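# Load six cart bottles into fridge, close door

## Task

Move all six bottles from the cart into the refrigerator so each one stands upright, then close the refrigerator door completely. A glass bottle must never drop any real distance, the door must never be swung hard either way, and the robot must not topple or be left leaning; any of these means failure. At the end, release everything and back the robot away.

## Robot and tools

ROBOT. TidyBot++: a wheeled base 0.54 m long, 0.50 m wide and 0.38 m tall on four driven casters, carrying one seven-joint arm that ends in a two-finger gripper. The shoulder sits 0.12 m ahead of the base centre and 0.68 m off the floor. Link lengths: upper arm 0.42 m, forearm 0.31 m, hand 0.31 m. At the start the arm is folded, hand pointing down, reaching up to 0.08 m beyond the base front. base_camera is a fixed 644x364 view; wrist_camera is a 644x476 fisheye that looks along the hand.

FRAMES. Base frame: metres, origin on the floor below the base centre, x ahead, y to the left, z up. Odometry frame: the base frame as it was when the scene began. base_odometry comes from wheel rotation only, so slipping shows up as motion; heading is in rad, positive to the left, between -3.142 and 3.142. base_tilt is in degrees, with forward and right leans positive. hand_pose is reported in the base frame at the point midway between the finger pads; the hand's own z axis runs along the fingers and the fingers close along its y axis.

move. Carries out one action plus optional camera and blocking settings.
- base: an object holding any of translate_m (metres, forward positive), strafe_m (metres, left positive), each -2 to 2, and rotate_rad (radians, counter-clockwise seen from above positive, -6.3 to 6.3). All are offsets from where the base stood according to the latest reported state (or where it is now if a move was still running). Translation follows a straight line along the base axes as they were at the start.
- joints: an object of absolute targets keyed by name, in rad: joint_1_rad (any angle; positive turns the arm clockwise from above, opposite to heading), joint_2_rad (-2.249 to 2.249, shoulder, 0 is upright), joint_3_rad (any), joint_4_rad (-2.579 to 2.579, elbow, 0 straight), joint_5_rad (any), joint_6_rad (-2.099 to 2.099, wrist), joint_7_rad (any; with hand down, positive is counter-clockwise from above, 1.57 opens fingers left/right). gripper_pos goes 0 (open) to 1 (closed); the finger gap is roughly 85 x (1 - gripper_pos) mm. Unbounded joints go the short way round, so turn large amounts in steps below half a turn.
- target: one flat list of seven numbers, an absolute hand pose in the base frame: x, y, z in metres, then quaternion qw, qx, qy, qz. Alongside it, joints may only contain gripper_pos.
- speeds: caps for this action only: translate_m and strafe_m 0.05 to 0.5 m/s, rotate_rad 0.1 to 1.57 rad/s. When translating and strafing together, give the cap under just one of them.
- cameras: list of base_camera, wrist_camera or all; omitted or null returns all, [] none.
- blocking: true/omitted waits until everything is at rest; false returns after about 0.5 s while motion continues. A later move overrides only the parts it names; a joint command cancels a running target on that arm.
wait: seconds from 0 to 10, returns state and images. stop: brakes all your running motions. zoom_image: camera plus region [x0, y0, x1, y1] in pixels of the latest image, at most 504 by 504. finished_scene: scene, the current scene's number; cannot be undone.

RESULTS. Each status is done, moving, off_target (rested away from the goal, maybe still pushing), contact_stop or time_out (uncommanded stops; the part holds where it ended), not_followed (a check withheld the targets, shown with "joint command not followed" or "pose unreachable" and a cause:), torque_fault, or limit_stop_at_motor_heat. The move line gives done or the worst status. hand_target is where the joint targets would place the hand. motor_effort is percent of maximum, with the peak of the last action in brackets. on_its_own lists uncommanded behaviour; pictures names the image order; earlier move reports a non-blocking move. ARM HIT flags a hard collision with the base or the arm itself. Tolerances for done: hand 10 mm and 2 degrees; joints roughly 0.04 to 0.11 rad; gripper 0.03. A gripper closed on an object reads off_target.

ORDER. If a move or wait is refused, or an uncommanded stop appears, the remaining move, wait and finished_scene calls of that reply are skipped; an invalid call (unknown key) does not cause this. The simulation keeps running while you think.

PRACTICE. Most target moves end a few centimetres off; fix by adding (desired minus measured position) to the previous target. To keep a loaded hand still, resend hand_target, not hand_pose. Loads make the arm sag, so never command a joint to its current reading while holding something. Low, forward-pointing poses near the base may miss or drive the arm into the base; unreachable poses wander up to 10 s and end time_out. A hand pointing down rises at most about 0.94 m, and only near the base.

AVOID. Dropping a glass bottle, releasing an object while it moves, swinging the refrigerator door fast, gripping hard on something still resting on a surface, and yanking or twisting a held load. Do not let the arm catch on anything higher than about 0.6 m while the base drives or turns, nor reach far out or sweep sideways when stretched; tipping fails the task, and backing off or retracting the arm undoes a slight lean. Torque sensors trip at 104.5 N m (joints 1 to 4) and 51.3 N m (joints 5 to 7), freezing the arm for 10 s. Long holding or stretched reaching heats motors: MOTOR HOT appears at 60 °C and the arm goes limp at 75 °C. A blocked base keeps pushing until it times out.

Each tool is called after "Request:" as name([rows], argument=value, ...), one row to a line, values as JSON.

## Session

Request:
move()

Scene clock: 0.00 s.
base_odometry: x=+0.000 y=+0.000 heading=+0.000
base_tilt: forward=-0.2 right=-0.1
base_status: not commanded
joint_positions: joint_1_rad=+0.008 joint_2_rad=-0.334 joint_3_rad=+3.169 joint_4_rad=-2.551 joint_5_rad=+0.020 joint_6_rad=-0.853 joint_7_rad=+1.548 gripper_pos=+0.000
joint_status: not commanded
motor_effort: joint_1_rad=+0 joint_2_rad=-2 joint_3_rad=+0 joint_4_rad=+12 joint_5_rad=-1 joint_6_rad=+1 joint_7_rad=+0
hand_pose: x=+0.2543 y=-0.0071 z=+0.5796 quat_wxyz=(+0.004, +0.999, -0.022, +0.035) (m; base frame)
hand_target: x=+0.2543 y=-0.0071 z=+0.5796 quat_wxyz=(+0.004, +0.999, -0.022, +0.035) (m; base frame)
hand_status: not commanded
pictures: base_camera, wrist_camera

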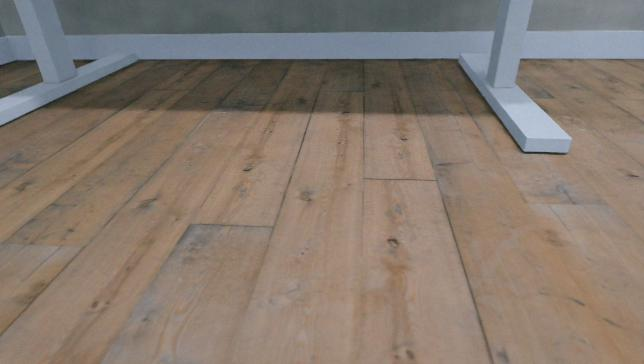

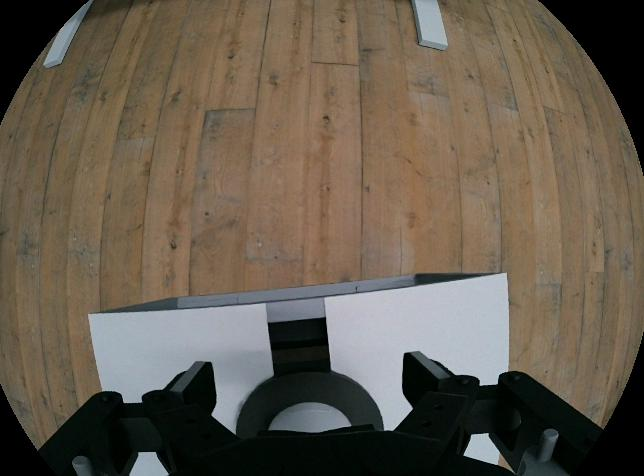

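Request:
move(joints={"joint_6_rad": 0.6})

Request:
move(base={"rotate_rad": 1.2})

Scene clock: 14.90 s.
move: done
base_odometry: x=+0.000 y=+0.000 heading=+0.000
base_tilt: forward=-0.2 right=-0.1
base_status: not commanded
joint_positions: joint_1_rad=+0.008 joint_2_rad=-0.334 joint_3_rad=+3.169 joint_4_rad=-2.551 joint_5_rad=+0.020 joint_6_rad=+0.549 joint_7_rad=+1.548 gripper_pos=+0.000
joint_status: all done
motor_effort: joint_1_rad=+0(1) joint_2_rad=-7(7) joint_3_rad=+0(1) joint_4_rad=+17(17) joint_5_rad=-1(1) joint_6_rad=+9(10) joint_7_rad=+0(0)
hand_pose: x=+0.5421 y=-0.0113 z=+0.8598 quat_wxyz=(+0.002, +0.741, -0.014, +0.672) (m; base frame)
hand_target: x=+0.5432 y=-0.0112 z=+0.8756 quat_wxyz=(+0.002, +0.723, -0.014, +0.690) (m; base frame)
hand_status: not commanded
pictures: base_camera, wrist_camera

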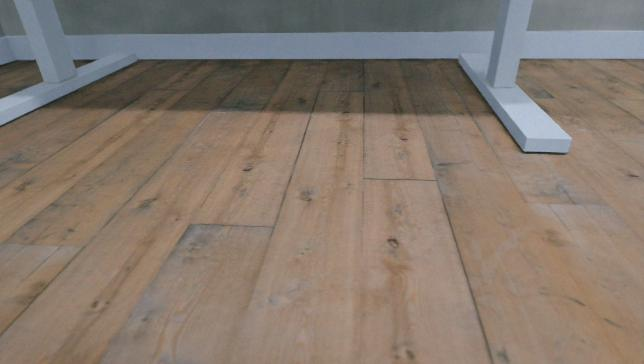

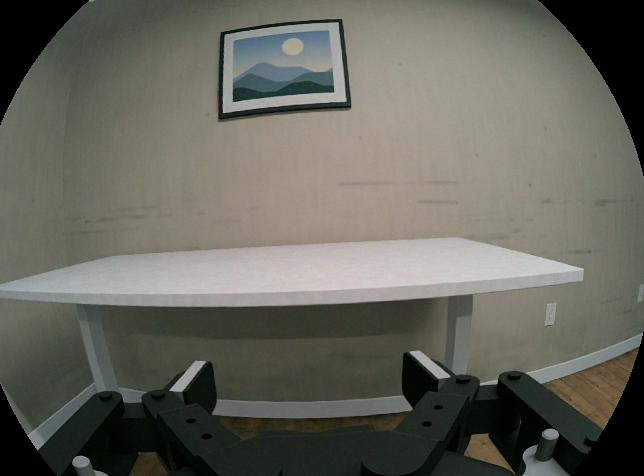

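Scene clock: 16.93 s.
move: done
base_odometry: x=+0.000 y=+0.000 heading=+1.200
base_tilt: forward=-0.1 right=-0.1
base_status: done
joint_positions: joint_1_rad=+0.008 joint_2_rad=-0.334 joint_3_rad=+3.169 joint_4_rad=-2.551 joint_5_rad=+0.020 joint_6_rad=+0.549 joint_7_rad=+1.548 gripper_pos=+0.000
joint_status: not commanded
motor_effort: joint_1_rad=-1(2) joint_2_rad=-6(8) joint_3_rad=+0(1) joint_4_rad=+17(17) joint_5_rad=-1(2) joint_6_rad=+9(10) joint_7_rad=+0(1)
hand_pose: x=+0.5421 y=-0.0112 z=+0.8598 quat_wxyz=(+0.002, +0.741, -0.014, +0.672) (m; base frame)
hand_target: x=+0.5432 y=-0.0112 z=+0.8756 quat_wxyz=(+0.002, +0.723, -0.014, +0.690) (m; base frame)
hand_status: not commanded
pictures: base_camera, wrist_camera

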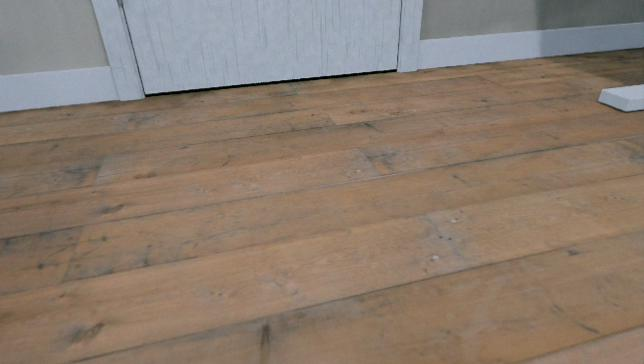

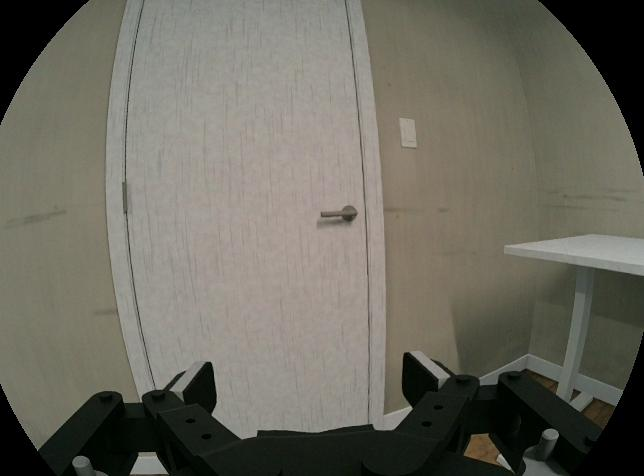

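Request:
move(base={"rotate_rad": 1.2})

Request:
move(base={"rotate_rad": 1.2})

Request:
move(base={"rotate_rad": 1.2})

Scene clock: 23.40 s.
move: done
base_odometry: x=+0.000 y=+0.000 heading=+2.399
base_tilt: forward=-0.1 right=-0.1
base_status: done
joint_positions: joint_1_rad=+0.008 joint_2_rad=-0.334 joint_3_rad=+3.169 joint_4_rad=-2.551 joint_5_rad=+0.020 joint_6_rad=+0.549 joint_7_rad=+1.548 gripper_pos=+0.000
joint_status: not commanded
motor_effort: joint_1_rad=+0(1) joint_2_rad=-7(8) joint_3_rad=+0(2) joint_4_rad=+17(17) joint_5_rad=-1(2) joint_6_rad=+9(10) joint_7_rad=+0(0)
hand_pose: x=+0.5421 y=-0.0112 z=+0.8598 quat_wxyz=(+0.002, +0.741, -0.014, +0.672) (m; base frame)
hand_target: x=+0.5432 y=-0.0112 z=+0.8756 quat_wxyz=(+0.002, +0.723, -0.014, +0.690) (m; base frame)
hand_status: not commanded
pictures: base_camera, wrist_camera

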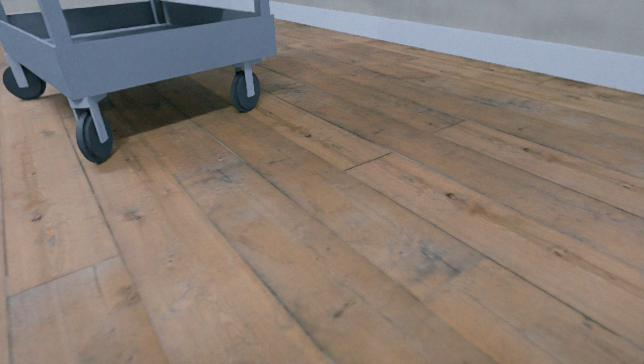

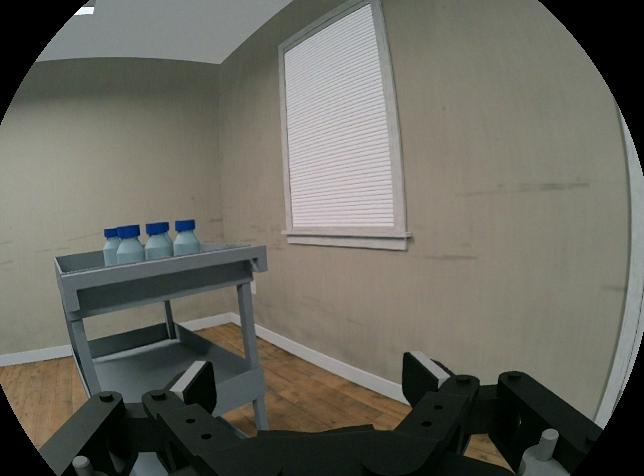

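Scene clock: 25.43 s.
move: done
base_odometry: x=+0.000 y=+0.000 heading=-2.684
base_tilt: forward=-0.2 right=-0.1
base_status: done
joint_positions: joint_1_rad=+0.008 joint_2_rad=-0.334 joint_3_rad=+3.169 joint_4_rad=-2.551 joint_5_rad=+0.020 joint_6_rad=+0.549 joint_7_rad=+1.548 gripper_pos=+0.000
joint_status: not commanded
motor_effort: joint_1_rad=+0(2) joint_2_rad=-7(8) joint_3_rad=+0(1) joint_4_rad=+17(17) joint_5_rad=-1(2) joint_6_rad=+10(10) joint_7_rad=+0(1)
hand_pose: x=+0.5421 y=-0.0112 z=+0.8598 quat_wxyz=(+0.002, +0.741, -0.014, +0.672) (m; base frame)
hand_target: x=+0.5432 y=-0.0112 z=+0.8756 quat_wxyz=(+0.002, +0.723, -0.014, +0.690) (m; base frame)
hand_status: not commanded
pictures: base_camera, wrist_camera

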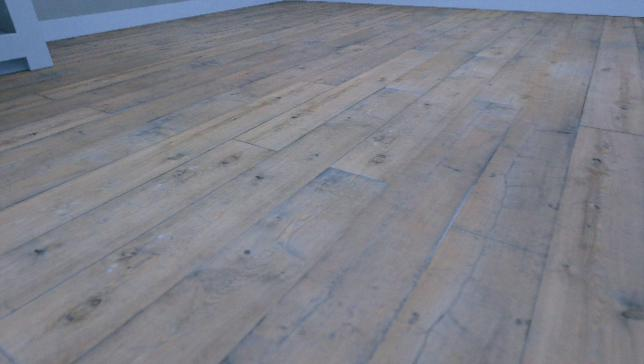

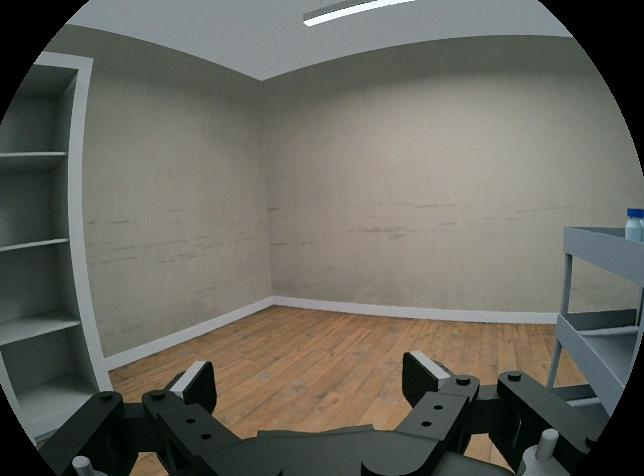

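Scene clock: 27.47 s.
move: done
base_odometry: x=+0.000 y=+0.000 heading=-1.484
base_tilt: forward=-0.1 right=-0.1
base_status: done
joint_positions: joint_1_rad=+0.008 joint_2_rad=-0.334 joint_3_rad=+3.169 joint_4_rad=-2.551 joint_5_rad=+0.020 joint_6_rad=+0.549 joint_7_rad=+1.548 gripper_pos=+0.000
joint_status: not commanded
motor_effort: joint_1_rad=+0(2) joint_2_rad=-7(8) joint_3_rad=-1(2) joint_4_rad=+17(17) joint_5_rad=-1(2) joint_6_rad=+10(10) joint_7_rad=+0(1)
hand_pose: x=+0.5421 y=-0.0111 z=+0.8599 quat_wxyz=(+0.002, +0.741, -0.014, +0.672) (m; base frame)
hand_target: x=+0.5432 y=-0.0112 z=+0.8756 quat_wxyz=(+0.002, +0.723, -0.014, +0.690) (m; base frame)
hand_status: not commanded
pictures: base_camera, wrist_camera

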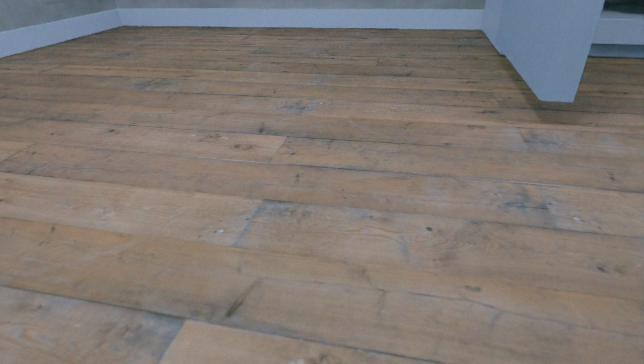

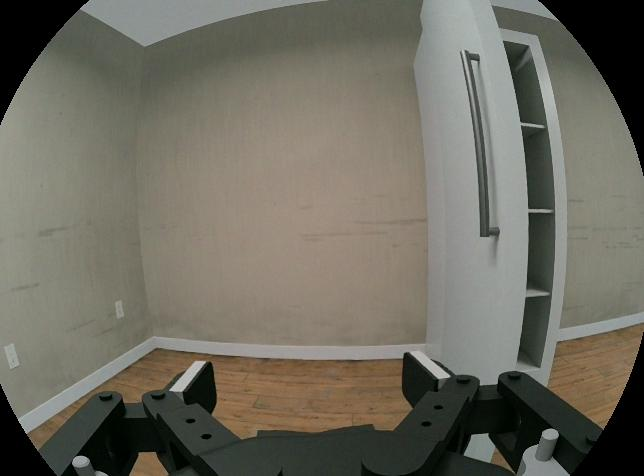

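Request:
move(base={"rotate_rad": -0.5})

Scene clock: 33.97 s.
move: done
base_odometry: x=+0.000 y=+0.000 heading=-1.983
base_tilt: forward=-0.1 right=-0.1
base_status: done
joint_positions: joint_1_rad=+0.008 joint_2_rad=-0.334 joint_3_rad=+3.169 joint_4_rad=-2.551 joint_5_rad=+0.020 joint_6_rad=+0.549 joint_7_rad=+1.548 gripper_pos=+0.000
joint_status: not commanded
motor_effort: joint_1_rad=-1(1) joint_2_rad=-7(8) joint_3_rad=+0(2) joint_4_rad=+17(17) joint_5_rad=-1(2) joint_6_rad=+9(10) joint_7_rad=+0(1)
hand_pose: x=+0.5421 y=-0.0112 z=+0.8599 quat_wxyz=(+0.002, +0.741, -0.014, +0.672) (m; base frame)
hand_target: x=+0.5432 y=-0.0112 z=+0.8756 quat_wxyz=(+0.002, +0.723, -0.014, +0.690) (m; base frame)
hand_status: not commanded
pictures: base_camera, wrist_camera

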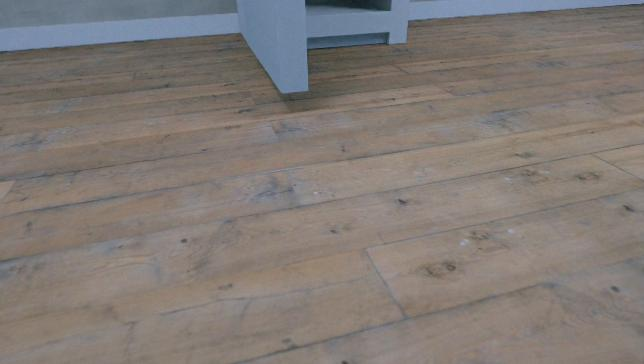

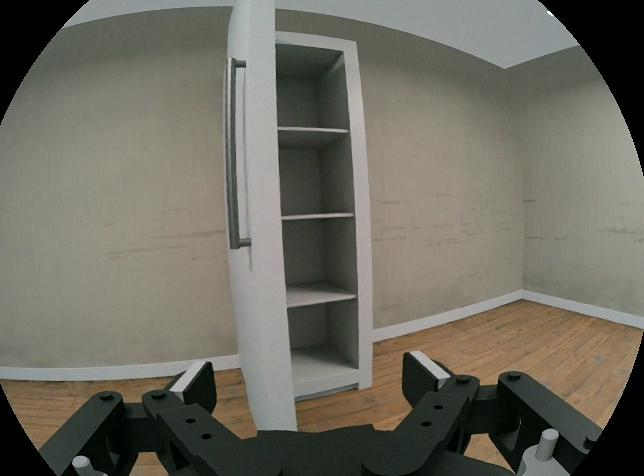

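Request:
move(base={"rotate_rad": -1.5})

Request:
zoom_image(camera="wrist_camera", region=[150, 150, 450, 400])

Scene clock: 65.90 s.
move: done
base_odometry: x=+0.000 y=+0.000 heading=+2.800
base_tilt: forward=-0.1 right=-0.1
base_status: done
joint_positions: joint_1_rad=+0.008 joint_2_rad=-0.334 joint_3_rad=+3.169 joint_4_rad=-2.551 joint_5_rad=+0.020 joint_6_rad=+0.549 joint_7_rad=+1.548 gripper_pos=+0.000
joint_status: not commanded
motor_effort: joint_1_rad=+0(2) joint_2_rad=-6(8) joint_3_rad=+0(2) joint_4_rad=+17(17) joint_5_rad=-1(2) joint_6_rad=+9(10) joint_7_rad=+0(0)
hand_pose: x=+0.5421 y=-0.0112 z=+0.8599 quat_wxyz=(+0.002, +0.741, -0.014, +0.672) (m; base frame)
hand_target: x=+0.5432 y=-0.0112 z=+0.8756 quat_wxyz=(+0.002, +0.723, -0.014, +0.690) (m; base frame)
hand_status: not commanded
pictures: base_camera, wrist_camera

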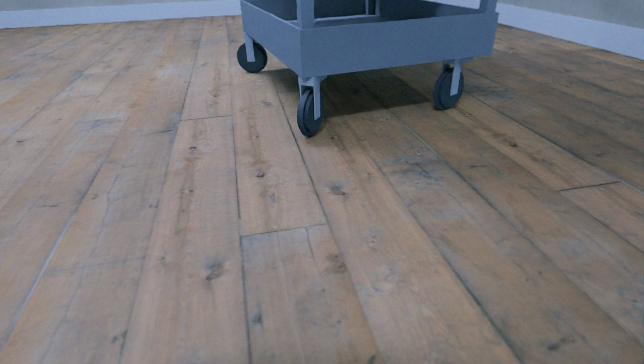

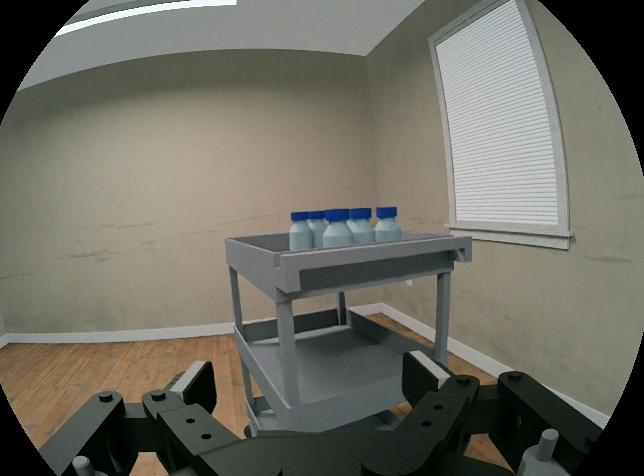

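Scaled by 1.680.

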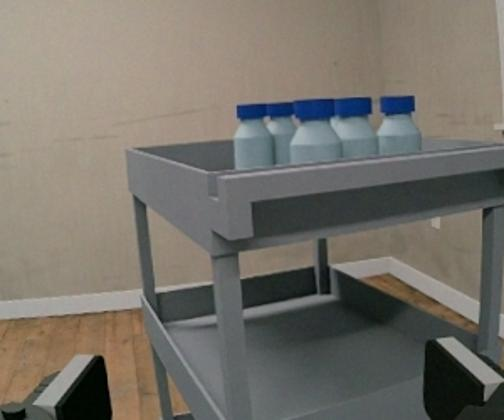

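Request:
move(base={"translate_m": 0.15})

Request:
zoom_image(camera="wrist_camera", region=[200, 150, 500, 350])

Scene clock: 157.90 s.
move: done
base_odometry: x=-0.141 y=+0.050 heading=+2.799
base_tilt: forward=-0.1 right=-0.1
base_status: done
joint_positions: joint_1_rad=+0.008 joint_2_rad=-0.333 joint_3_rad=+3.169 joint_4_rad=-2.551 joint_5_rad=+0.020 joint_6_rad=+0.550 joint_7_rad=+1.548 gripper_pos=+0.000
joint_status: not commanded
motor_effort: joint_1_rad=+0(1) joint_2_rad=-7(10) joint_3_rad=+0(1) joint_4_rad=+17(18) joint_5_rad=-1(1) joint_6_rad=+10(10) joint_7_rad=+0(1)
hand_pose: x=+0.5422 y=-0.0112 z=+0.8601 quat_wxyz=(+0.002, +0.740, -0.014, +0.672) (m; base frame)
hand_target: x=+0.5432 y=-0.0112 z=+0.8756 quat_wxyz=(+0.002, +0.723, -0.014, +0.690) (m; base frame)
hand_status: not commanded
pictures: base_camera, wrist_camera

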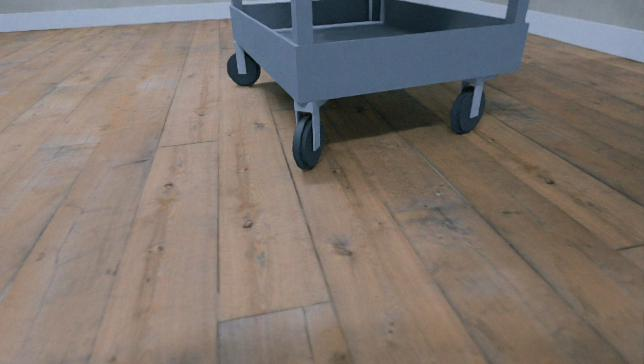

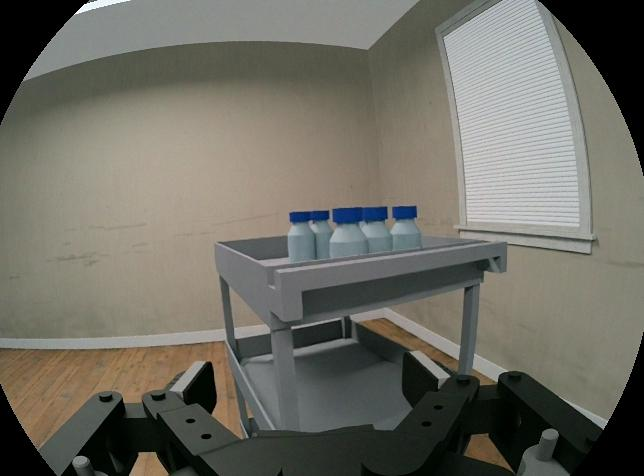

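Scaled by 1.680.

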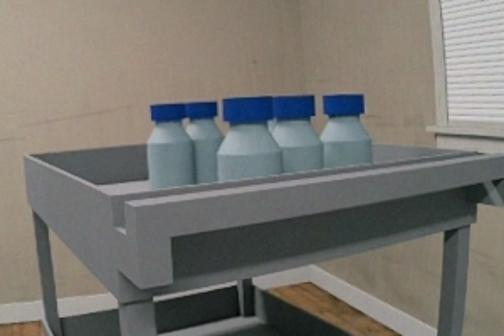

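Request:
move(joints={"joint_1_rad": 0.0, "joint_2_rad": -0.334, "joint_3_rad": 3.14, "joint_4_rad": -1.381, "joint_5_rad": 0.0, "joint_6_rad": -1.222, "joint_7_rad": 1.57})

Request:
zoom_image(camera="wrist_camera", region=[150, 100, 550, 400])

Scene clock: 265.67 s.
move: done
base_odometry: x=-0.141 y=+0.050 heading=+2.799
base_tilt: forward=-0.1 right=-0.1
base_status: not commanded
joint_positions: joint_1_rad=+0.008 joint_2_rad=-0.333 joint_3_rad=+3.161 joint_4_rad=-1.400 joint_5_rad=+0.020 joint_6_rad=-1.172 joint_7_rad=+1.548 gripper_pos=+0.000
joint_status: all done
motor_effort: joint_1_rad=+0(2) joint_2_rad=-7(11) joint_3_rad=-1(2) joint_4_rad=+17(21) joint_5_rad=-1(2) joint_6_rad=+8(11) joint_7_rad=+0(1)
hand_pose: x=+0.5008 y=-0.0166 z=+1.0383 quat_wxyz=(+0.008, +0.900, -0.024, +0.436) (m; base frame)
hand_target: x=+0.4917 y=+0.0021 z=+1.0364 quat_wxyz=(+0.000, +0.906, +0.000, +0.423) (m; base frame)
hand_status: not commanded
pictures: base_camera, wrist_camera

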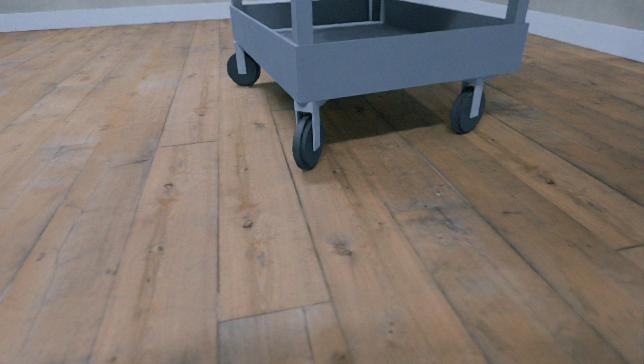

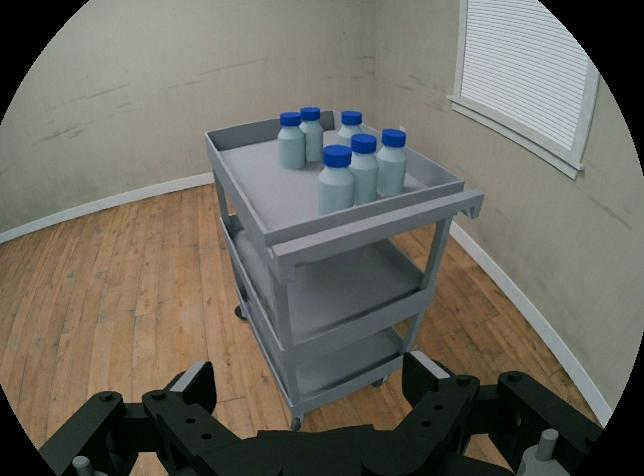

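Scaled by 1.260.

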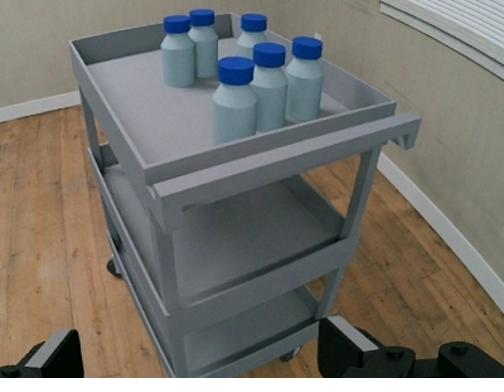

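Request:
move(base={"translate_m": 0.2, "strafe_m": 0.42, "rotate_rad": 1.815})

Request:
zoom_image(camera="wrist_camera", region=[150, 0, 550, 400])

Scene clock: 477.53 s.
move: done
base_odometry: x=-0.471 y=-0.278 heading=-1.669
base_tilt: forward=-0.1 right=-0.1
base_status: done
joint_positions: joint_1_rad=+0.007 joint_2_rad=-0.332 joint_3_rad=+3.149 joint_4_rad=-1.399 joint_5_rad=+0.020 joint_6_rad=-1.176 joint_7_rad=+1.548 gripper_pos=+0.000
joint_status: not commanded
motor_effort: joint_1_rad=+0(2) joint_2_rad=-7(11) joint_3_rad=+0(3) joint_4_rad=+17(18) joint_5_rad=-1(3) joint_6_rad=+8(8) joint_7_rad=+0(1)
hand_pose: x=+0.5007 y=-0.0104 z=+1.0372 quat_wxyz=(+0.007, +0.901, -0.017, +0.434) (m; base frame)
hand_target: x=+0.4917 y=+0.0021 z=+1.0364 quat_wxyz=(+0.000, +0.906, +0.000, +0.423) (m; base frame)
hand_status: not commanded
pictures: base_camera, wrist_camera

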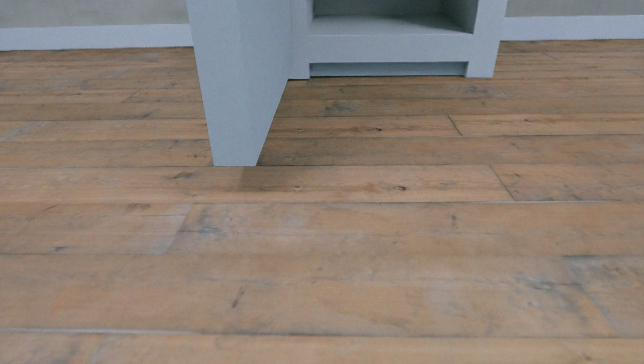

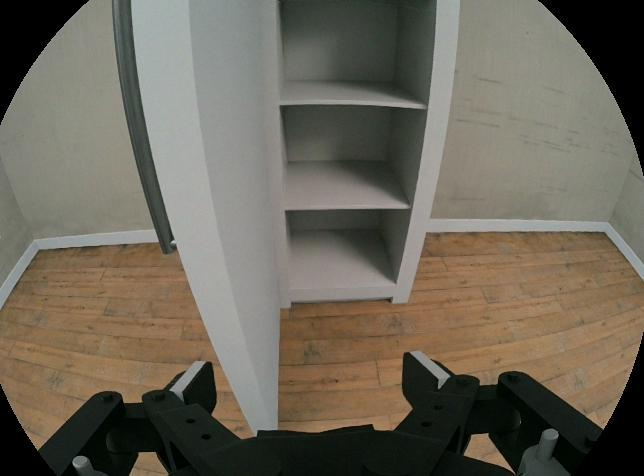

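Scaled by 1.260.

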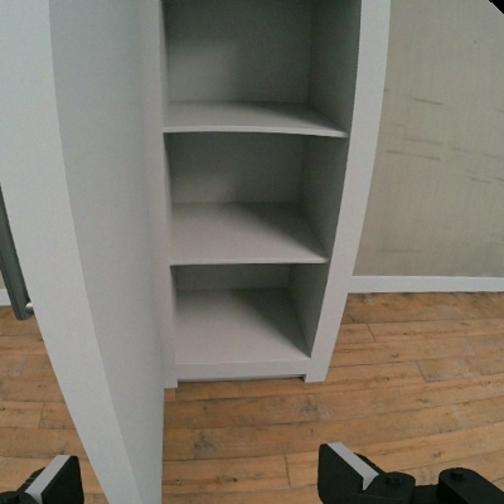

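Request:
move(base={"translate_m": 0.17, "strafe_m": -0.258, "rotate_rad": -2.714}, cameras=[])

Request:
move(joints={"joint_1_rad": 0.0, "joint_2_rad": 0.09, "joint_3_rad": 3.14, "joint_4_rad": -1.897, "joint_5_rad": 0.0, "joint_6_rad": 0.3125, "joint_7_rad": 1.57})

Request:
zoom_image(camera="wrist_camera", region=[150, 150, 450, 400])

Scene clock: 663.23 s.
move: done
base_odometry: x=-0.744 y=-0.422 heading=+1.900
base_tilt: forward=-0.1 right=-0.1
base_status: done
joint_positions: joint_1_rad=+0.004 joint_2_rad=-0.330 joint_3_rad=+3.139 joint_4_rad=-1.398 joint_5_rad=+0.020 joint_6_rad=-1.178 joint_7_rad=+1.548 gripper_pos=+0.000
joint_status: not commanded
motor_effort: joint_1_rad=+0(1) joint_2_rad=-7(12) joint_3_rad=+0(3) joint_4_rad=+17(18) joint_5_rad=-1(2) joint_6_rad=+7(8) joint_7_rad=+0(1)
hand_pose: x=+0.5013 y=-0.0050 z=+1.0365 quat_wxyz=(+0.006, +0.901, -0.012, +0.433) (m; base frame)
hand_target: x=+0.4917 y=+0.0021 z=+1.0364 quat_wxyz=(+0.000, +0.906, +0.000, +0.423) (m; base frame)
hand_status: not commanded
pictures: none
No camera images: "cameras" was empty.

Scene clock: 665.60 s.
move: done
base_odometry: x=-0.744 y=-0.422 heading=+1.900
base_tilt: forward=-0.1 right=-0.1
base_status: not commanded
joint_positions: joint_1_rad=+0.004 joint_2_rad=+0.058 joint_3_rad=+3.139 joint_4_rad=-1.866 joint_5_rad=+0.020 joint_6_rad=+0.257 joint_7_rad=+1.548 gripper_pos=+0.000
joint_status: all done
motor_effort: joint_1_rad=+0(2) joint_2_rad=-22(25) joint_3_rad=+0(2) joint_4_rad=+19(21) joint_5_rad=-1(2) joint_6_rad=+9(11) joint_7_rad=+0(1)
hand_pose: x=+0.7482 y=+0.0017 z=+0.9626 quat_wxyz=(-0.002, +0.741, +0.000, +0.672) (m; base frame)
hand_target: x=+0.7539 y=+0.0023 z=+0.9415 quat_wxyz=(-0.001, +0.743, +0.000, +0.670) (m; base frame)
hand_status: not commanded
pictures: base_camera, wrist_camera

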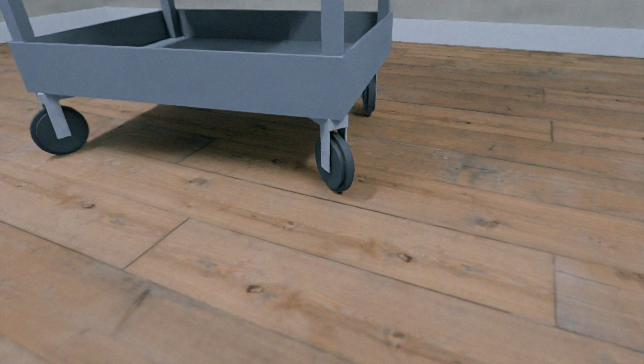

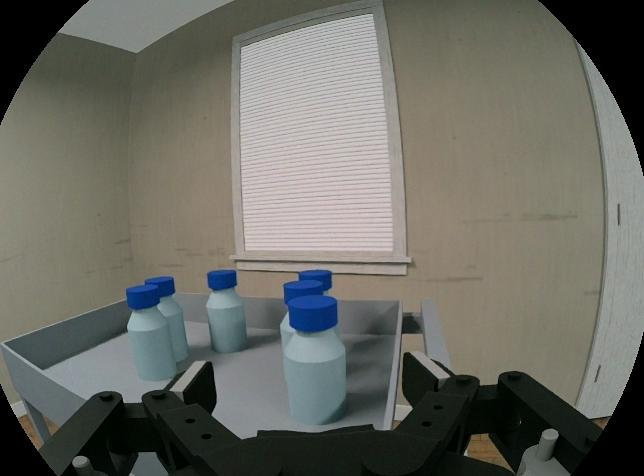

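Scaled by 1.680.

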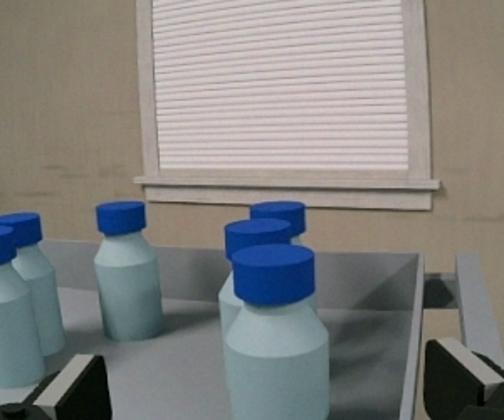

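Request:
move(joints={"joint_2_rad": 0.174, "joint_6_rad": 0.3965})

Request:
zoom_image(camera="wrist_camera", region=[200, 200, 450, 450])

Scene clock: 766.77 s.
move: done
base_odometry: x=-0.744 y=-0.422 heading=+1.900
base_tilt: forward=-0.1 right=-0.1
base_status: not commanded
joint_positions: joint_1_rad=+0.004 joint_2_rad=+0.140 joint_3_rad=+3.139 joint_4_rad=-1.868 joint_5_rad=+0.020 joint_6_rad=+0.345 joint_7_rad=+1.548 gripper_pos=+0.000
joint_status: all done
motor_effort: joint_1_rad=+0(1) joint_2_rad=-24(27) joint_3_rad=-1(1) joint_4_rad=+19(19) joint_5_rad=-1(1) joint_6_rad=+9(10) joint_7_rad=+0(0)
hand_pose: x=+0.7723 y=+0.0021 z=+0.9364 quat_wxyz=(-0.003, +0.739, +0.000, +0.674) (m; base frame)
hand_target: x=+0.7773 y=+0.0023 z=+0.9132 quat_wxyz=(-0.001, +0.743, +0.000, +0.669) (m; base frame)
hand_status: not commanded
pictures: base_camera, wrist_camera

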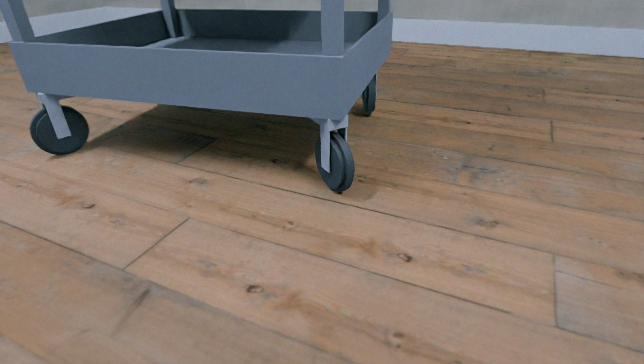

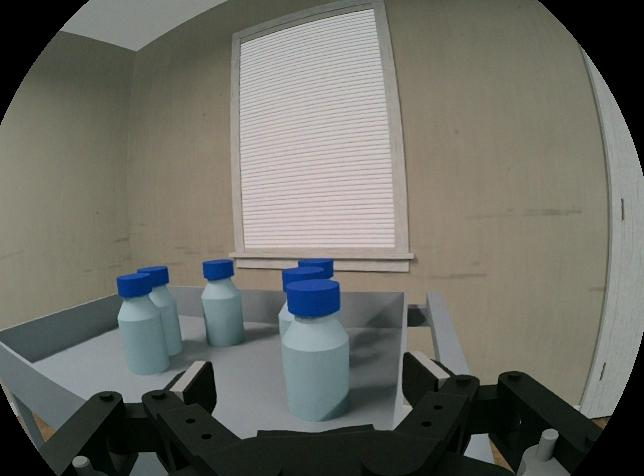

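Scaled by 2.016.

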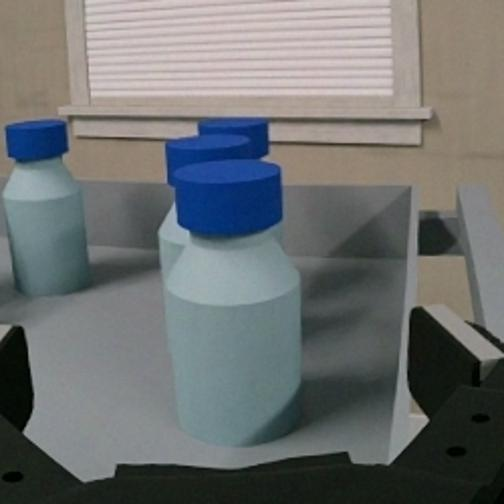

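Request:
move(base={"translate_m": 0.183, "strafe_m": -0.005}, speeds={"translate_m": 0.25})

Request:
zoom_image(camera="wrist_camera", region=[150, 200, 470, 470])

Scene clock: 783.60 s.
move: done
base_odometry: x=-0.799 y=-0.247 heading=+1.899
base_tilt: forward=-0.1 right=-0.1
base_status: done
joint_positions: joint_1_rad=+0.004 joint_2_rad=+0.142 joint_3_rad=+3.139 joint_4_rad=-1.869 joint_5_rad=+0.020 joint_6_rad=+0.347 joint_7_rad=+1.548 gripper_pos=+0.000
joint_status: not commanded
motor_effort: joint_1_rad=-1(1) joint_2_rad=-24(27) joint_3_rad=-1(1) joint_4_rad=+18(19) joint_5_rad=-1(1) joint_6_rad=+9(10) joint_7_rad=+0(1)
hand_pose: x=+0.7729 y=+0.0021 z=+0.9354 quat_wxyz=(-0.003, +0.739, +0.000, +0.673) (m; base frame)
hand_target: x=+0.7773 y=+0.0023 z=+0.9132 quat_wxyz=(-0.001, +0.743, +0.000, +0.669) (m; base frame)
hand_status: not commanded
pictures: base_camera, wrist_camera

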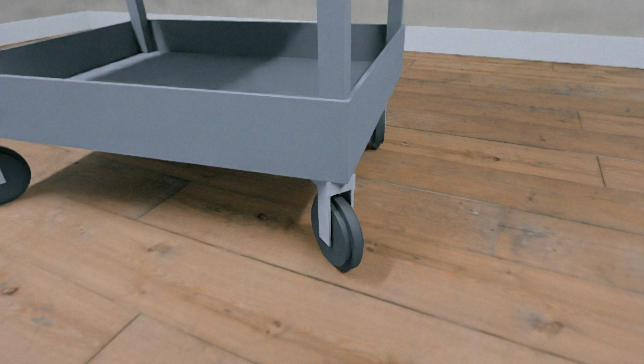

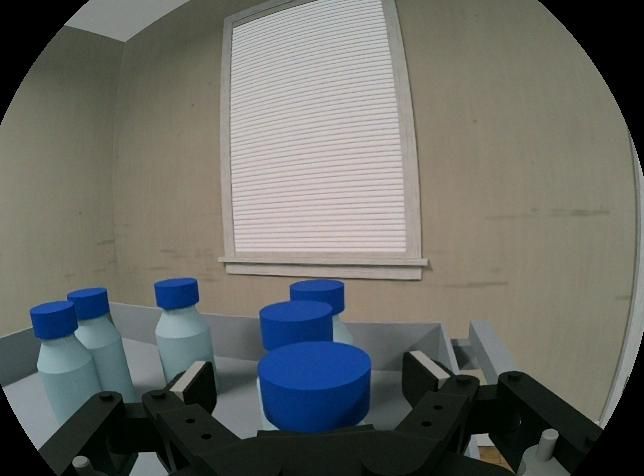

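Scaled by 1.575.

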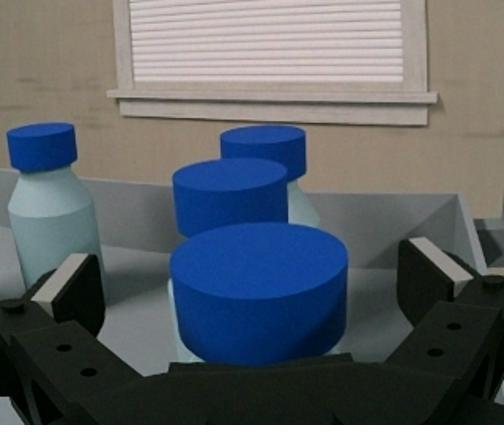

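Request:
move(joints={"gripper_pos": 0.6}, cameras=["wrist_camera"])

Scene clock: 793.80 s.
move: off_target
base_odometry: x=-0.799 y=-0.247 heading=+1.899
base_tilt: forward=-0.1 right=-0.1
base_status: not commanded
joint_positions: joint_1_rad=+0.005 joint_2_rad=+0.142 joint_3_rad=+3.139 joint_4_rad=-1.869 joint_5_rad=+0.020 joint_6_rad=+0.349 joint_7_rad=+1.548 gripper_pos=+0.480
joint_status: gripper_pos off_target (ended at +0.480, target +0.600)
motor_effort: joint_1_rad=-2(3) joint_2_rad=-24(25) joint_3_rad=-2(2) joint_4_rad=+19(19) joint_5_rad=-1(1) joint_6_rad=+9(11) joint_7_rad=+0(1)
hand_pose: x=+0.7729 y=+0.0020 z=+0.9359 quat_wxyz=(-0.003, +0.739, +0.000, +0.674) (m; base frame)
hand_target: x=+0.7773 y=+0.0023 z=+0.9132 quat_wxyz=(-0.001, +0.743, +0.000, +0.669) (m; base frame)
hand_status: not commanded
pictures: wrist_camera

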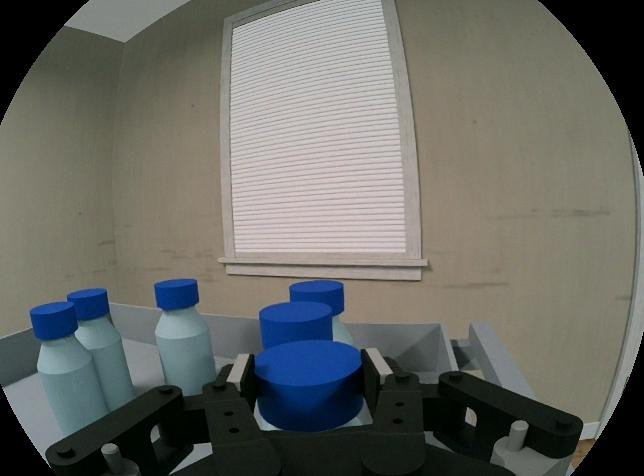

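Request:
move(joints={"joint_2_rad": 0.083, "joint_4_rad": -1.564, "joint_6_rad": -0.033}, cameras=["wrist_camera"])

Scene clock: 813.07 s.
move: done
base_odometry: x=-0.799 y=-0.247 heading=+1.899
base_tilt: forward=-0.1 right=-0.1
base_status: not commanded
joint_positions: joint_1_rad=+0.005 joint_2_rad=+0.142 joint_3_rad=+3.139 joint_4_rad=-1.609 joint_5_rad=+0.020 joint_6_rad=-0.008 joint_7_rad=+1.548 gripper_pos=+0.480
joint_status: all done
motor_effort: joint_1_rad=+0(2) joint_2_rad=-31(32) joint_3_rad=-1(2) joint_4_rad=+24(26) joint_5_rad=-1(1) joint_6_rad=+15(16) joint_7_rad=+0(0)
hand_pose: x=+0.7935 y=-0.0002 z=+0.9834 quat_wxyz=(+0.000, +0.771, -0.002, +0.637) (m; base frame)
hand_target: x=+0.7768 y=+0.0023 z=+1.0433 quat_wxyz=(-0.001, +0.745, +0.000, +0.667) (m; base frame)
hand_status: not commanded
pictures: wrist_camera

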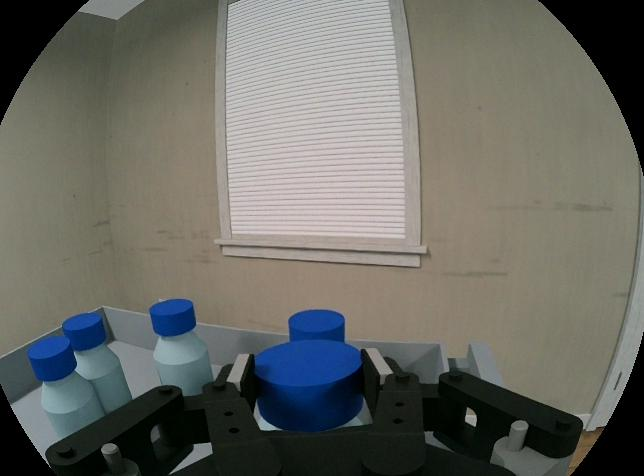

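Request:
move(joints={"joint_2_rad": -0.02, "joint_4_rad": -1.47, "joint_6_rad": -0.13}, cameras=["wrist_camera"])

Scene clock: 828.97 s.
move: done
base_odometry: x=-0.799 y=-0.247 heading=+1.899
base_tilt: forward=-0.1 right=-0.1
base_status: not commanded
joint_positions: joint_1_rad=+0.005 joint_2_rad=+0.027 joint_3_rad=+3.139 joint_4_rad=-1.509 joint_5_rad=+0.020 joint_6_rad=-0.112 joint_7_rad=+1.548 gripper_pos=+0.480
joint_status: all done
motor_effort: joint_1_rad=-1(1) joint_2_rad=-27(35) joint_3_rad=+0(1) joint_4_rad=+25(27) joint_5_rad=-1(1) joint_6_rad=+15(16) joint_7_rad=+0(0)
hand_pose: x=+0.7550 y=-0.0006 z=+1.0888 quat_wxyz=(+0.001, +0.734, -0.002, +0.679) (m; base frame)
hand_target: x=+0.7339 y=+0.0023 z=+1.1375 quat_wxyz=(-0.001, +0.710, +0.000, +0.704) (m; base frame)
hand_status: not commanded
pictures: wrist_camera

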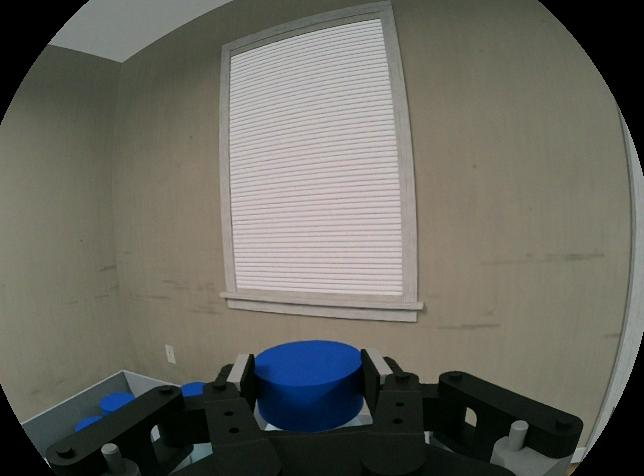

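Request:
move(base={"translate_m": -0.3}, cameras=[])

Request:
move(base={"translate_m": -0.2317, "strafe_m": 0.1075, "rotate_rad": 2.715}, speeds={"rotate_rad": 1.2})

Request:
zoom_image(camera="wrist_camera", region=[150, 50, 550, 450])

Scene clock: 868.93 s.
move: done
base_odometry: x=-0.702 y=-0.531 heading=+1.900
base_tilt: forward=-0.1 right=-0.1
base_status: done
joint_positions: joint_1_rad=+0.004 joint_2_rad=+0.018 joint_3_rad=+3.139 joint_4_rad=-1.509 joint_5_rad=+0.020 joint_6_rad=-0.115 joint_7_rad=+1.548 gripper_pos=+0.480
joint_status: not commanded
motor_effort: joint_1_rad=-1(2) joint_2_rad=-27(32) joint_3_rad=-1(1) joint_4_rad=+25(26) joint_5_rad=-1(1) joint_6_rad=+14(15) joint_7_rad=+0(1)
hand_pose: x=+0.7513 y=-0.0003 z=+1.0938 quat_wxyz=(+0.000, +0.732, -0.002, +0.681) (m; base frame)
hand_target: x=+0.7339 y=+0.0023 z=+1.1375 quat_wxyz=(-0.001, +0.710, +0.000, +0.704) (m; base frame)
hand_status: not commanded
pictures: none
No camera images: "cameras" was empty.

Scene clock: 872.60 s.
move: done
base_odometry: x=-0.729 y=-0.785 heading=-1.669
base_tilt: forward=-0.1 right=-0.1
base_status: done
joint_positions: joint_1_rad=-0.003 joint_2_rad=+0.018 joint_3_rad=+3.139 joint_4_rad=-1.509 joint_5_rad=+0.020 joint_6_rad=-0.115 joint_7_rad=+1.548 gripper_pos=+0.480
joint_status: not commanded
motor_effort: joint_1_rad=-1(4) joint_2_rad=-27(30) joint_3_rad=+0(4) joint_4_rad=+25(25) joint_5_rad=-1(2) joint_6_rad=+14(15) joint_7_rad=+0(1)
hand_pose: x=+0.7512 y=+0.0041 z=+1.0939 quat_wxyz=(-0.002, +0.732, +0.000, +0.681) (m; base frame)
hand_target: x=+0.7339 y=+0.0023 z=+1.1375 quat_wxyz=(-0.001, +0.710, +0.000, +0.704) (m; base frame)
hand_status: not commanded
pictures: base_camera, wrist_camera

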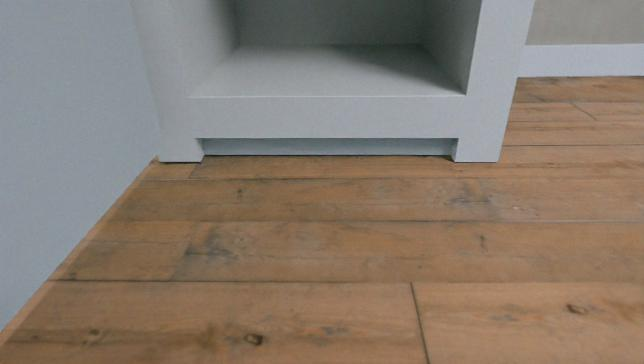

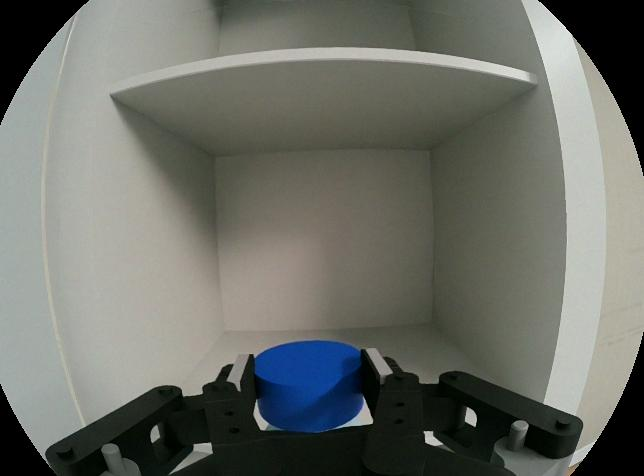

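Scaled by 1.260.

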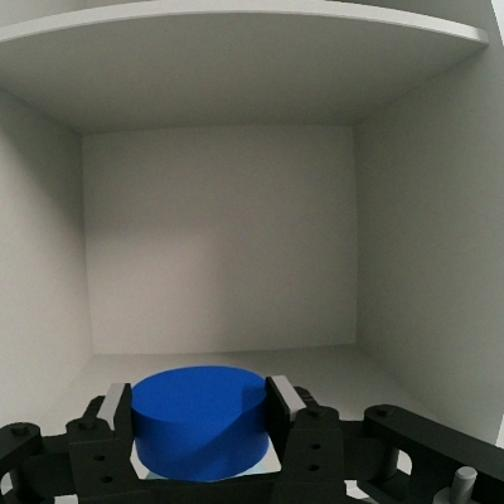

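Request:
move(base={"strafe_m": -0.04}, joints={"joint_1_rad": -0.144, "joint_2_rad": 0.414, "joint_4_rad": -0.86, "joint_6_rad": -0.3135})

Request:
zoom_image(camera="wrist_camera", region=[150, 50, 550, 450])

Scene clock: 995.43 s.
move: done
base_odometry: x=-0.769 y=-0.781 heading=-1.668
base_tilt: forward=-0.1 right=-0.1
base_status: done
joint_positions: joint_1_rad=-0.130 joint_2_rad=+0.402 joint_3_rad=+3.140 joint_4_rad=-0.912 joint_5_rad=+0.020 joint_6_rad=-0.291 joint_7_rad=+1.548 gripper_pos=+0.480
joint_status: all done
motor_effort: joint_1_rad=-1(3) joint_2_rad=-40(43) joint_3_rad=-1(3) joint_4_rad=+24(26) joint_5_rad=-1(1) joint_6_rad=+15(16) joint_7_rad=+0(0)
hand_pose: x=+0.8924 y=+0.1012 z=+1.1376 quat_wxyz=(-0.045, +0.718, +0.044, +0.693) (m; base frame)
hand_target: x=+0.8917 y=+0.1143 z=+1.1538 quat_wxyz=(-0.051, +0.711, +0.051, +0.699) (m; base frame)
hand_status: not commanded
pictures: base_camera, wrist_camera

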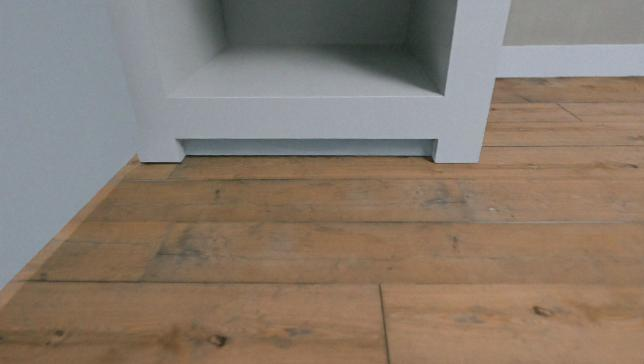

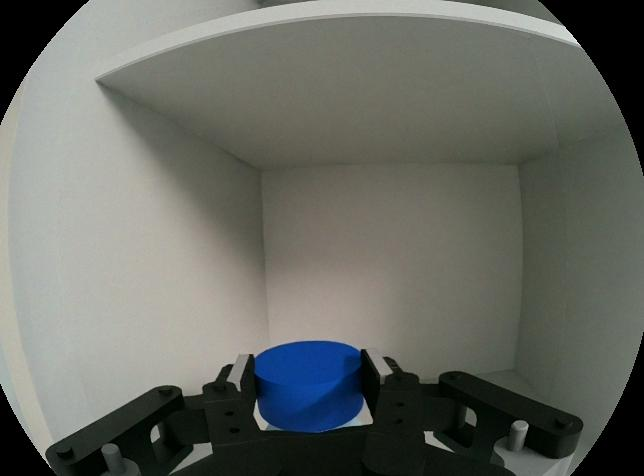

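Scaled by 1.260.

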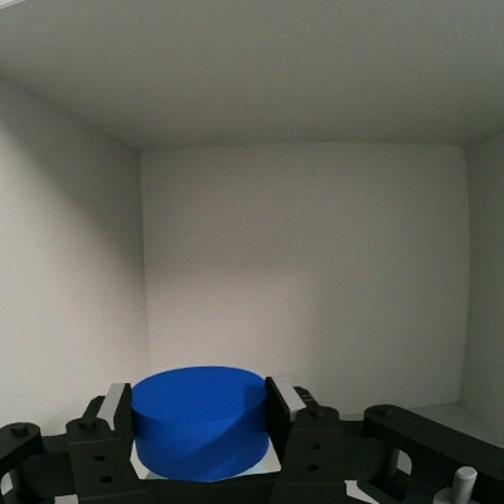

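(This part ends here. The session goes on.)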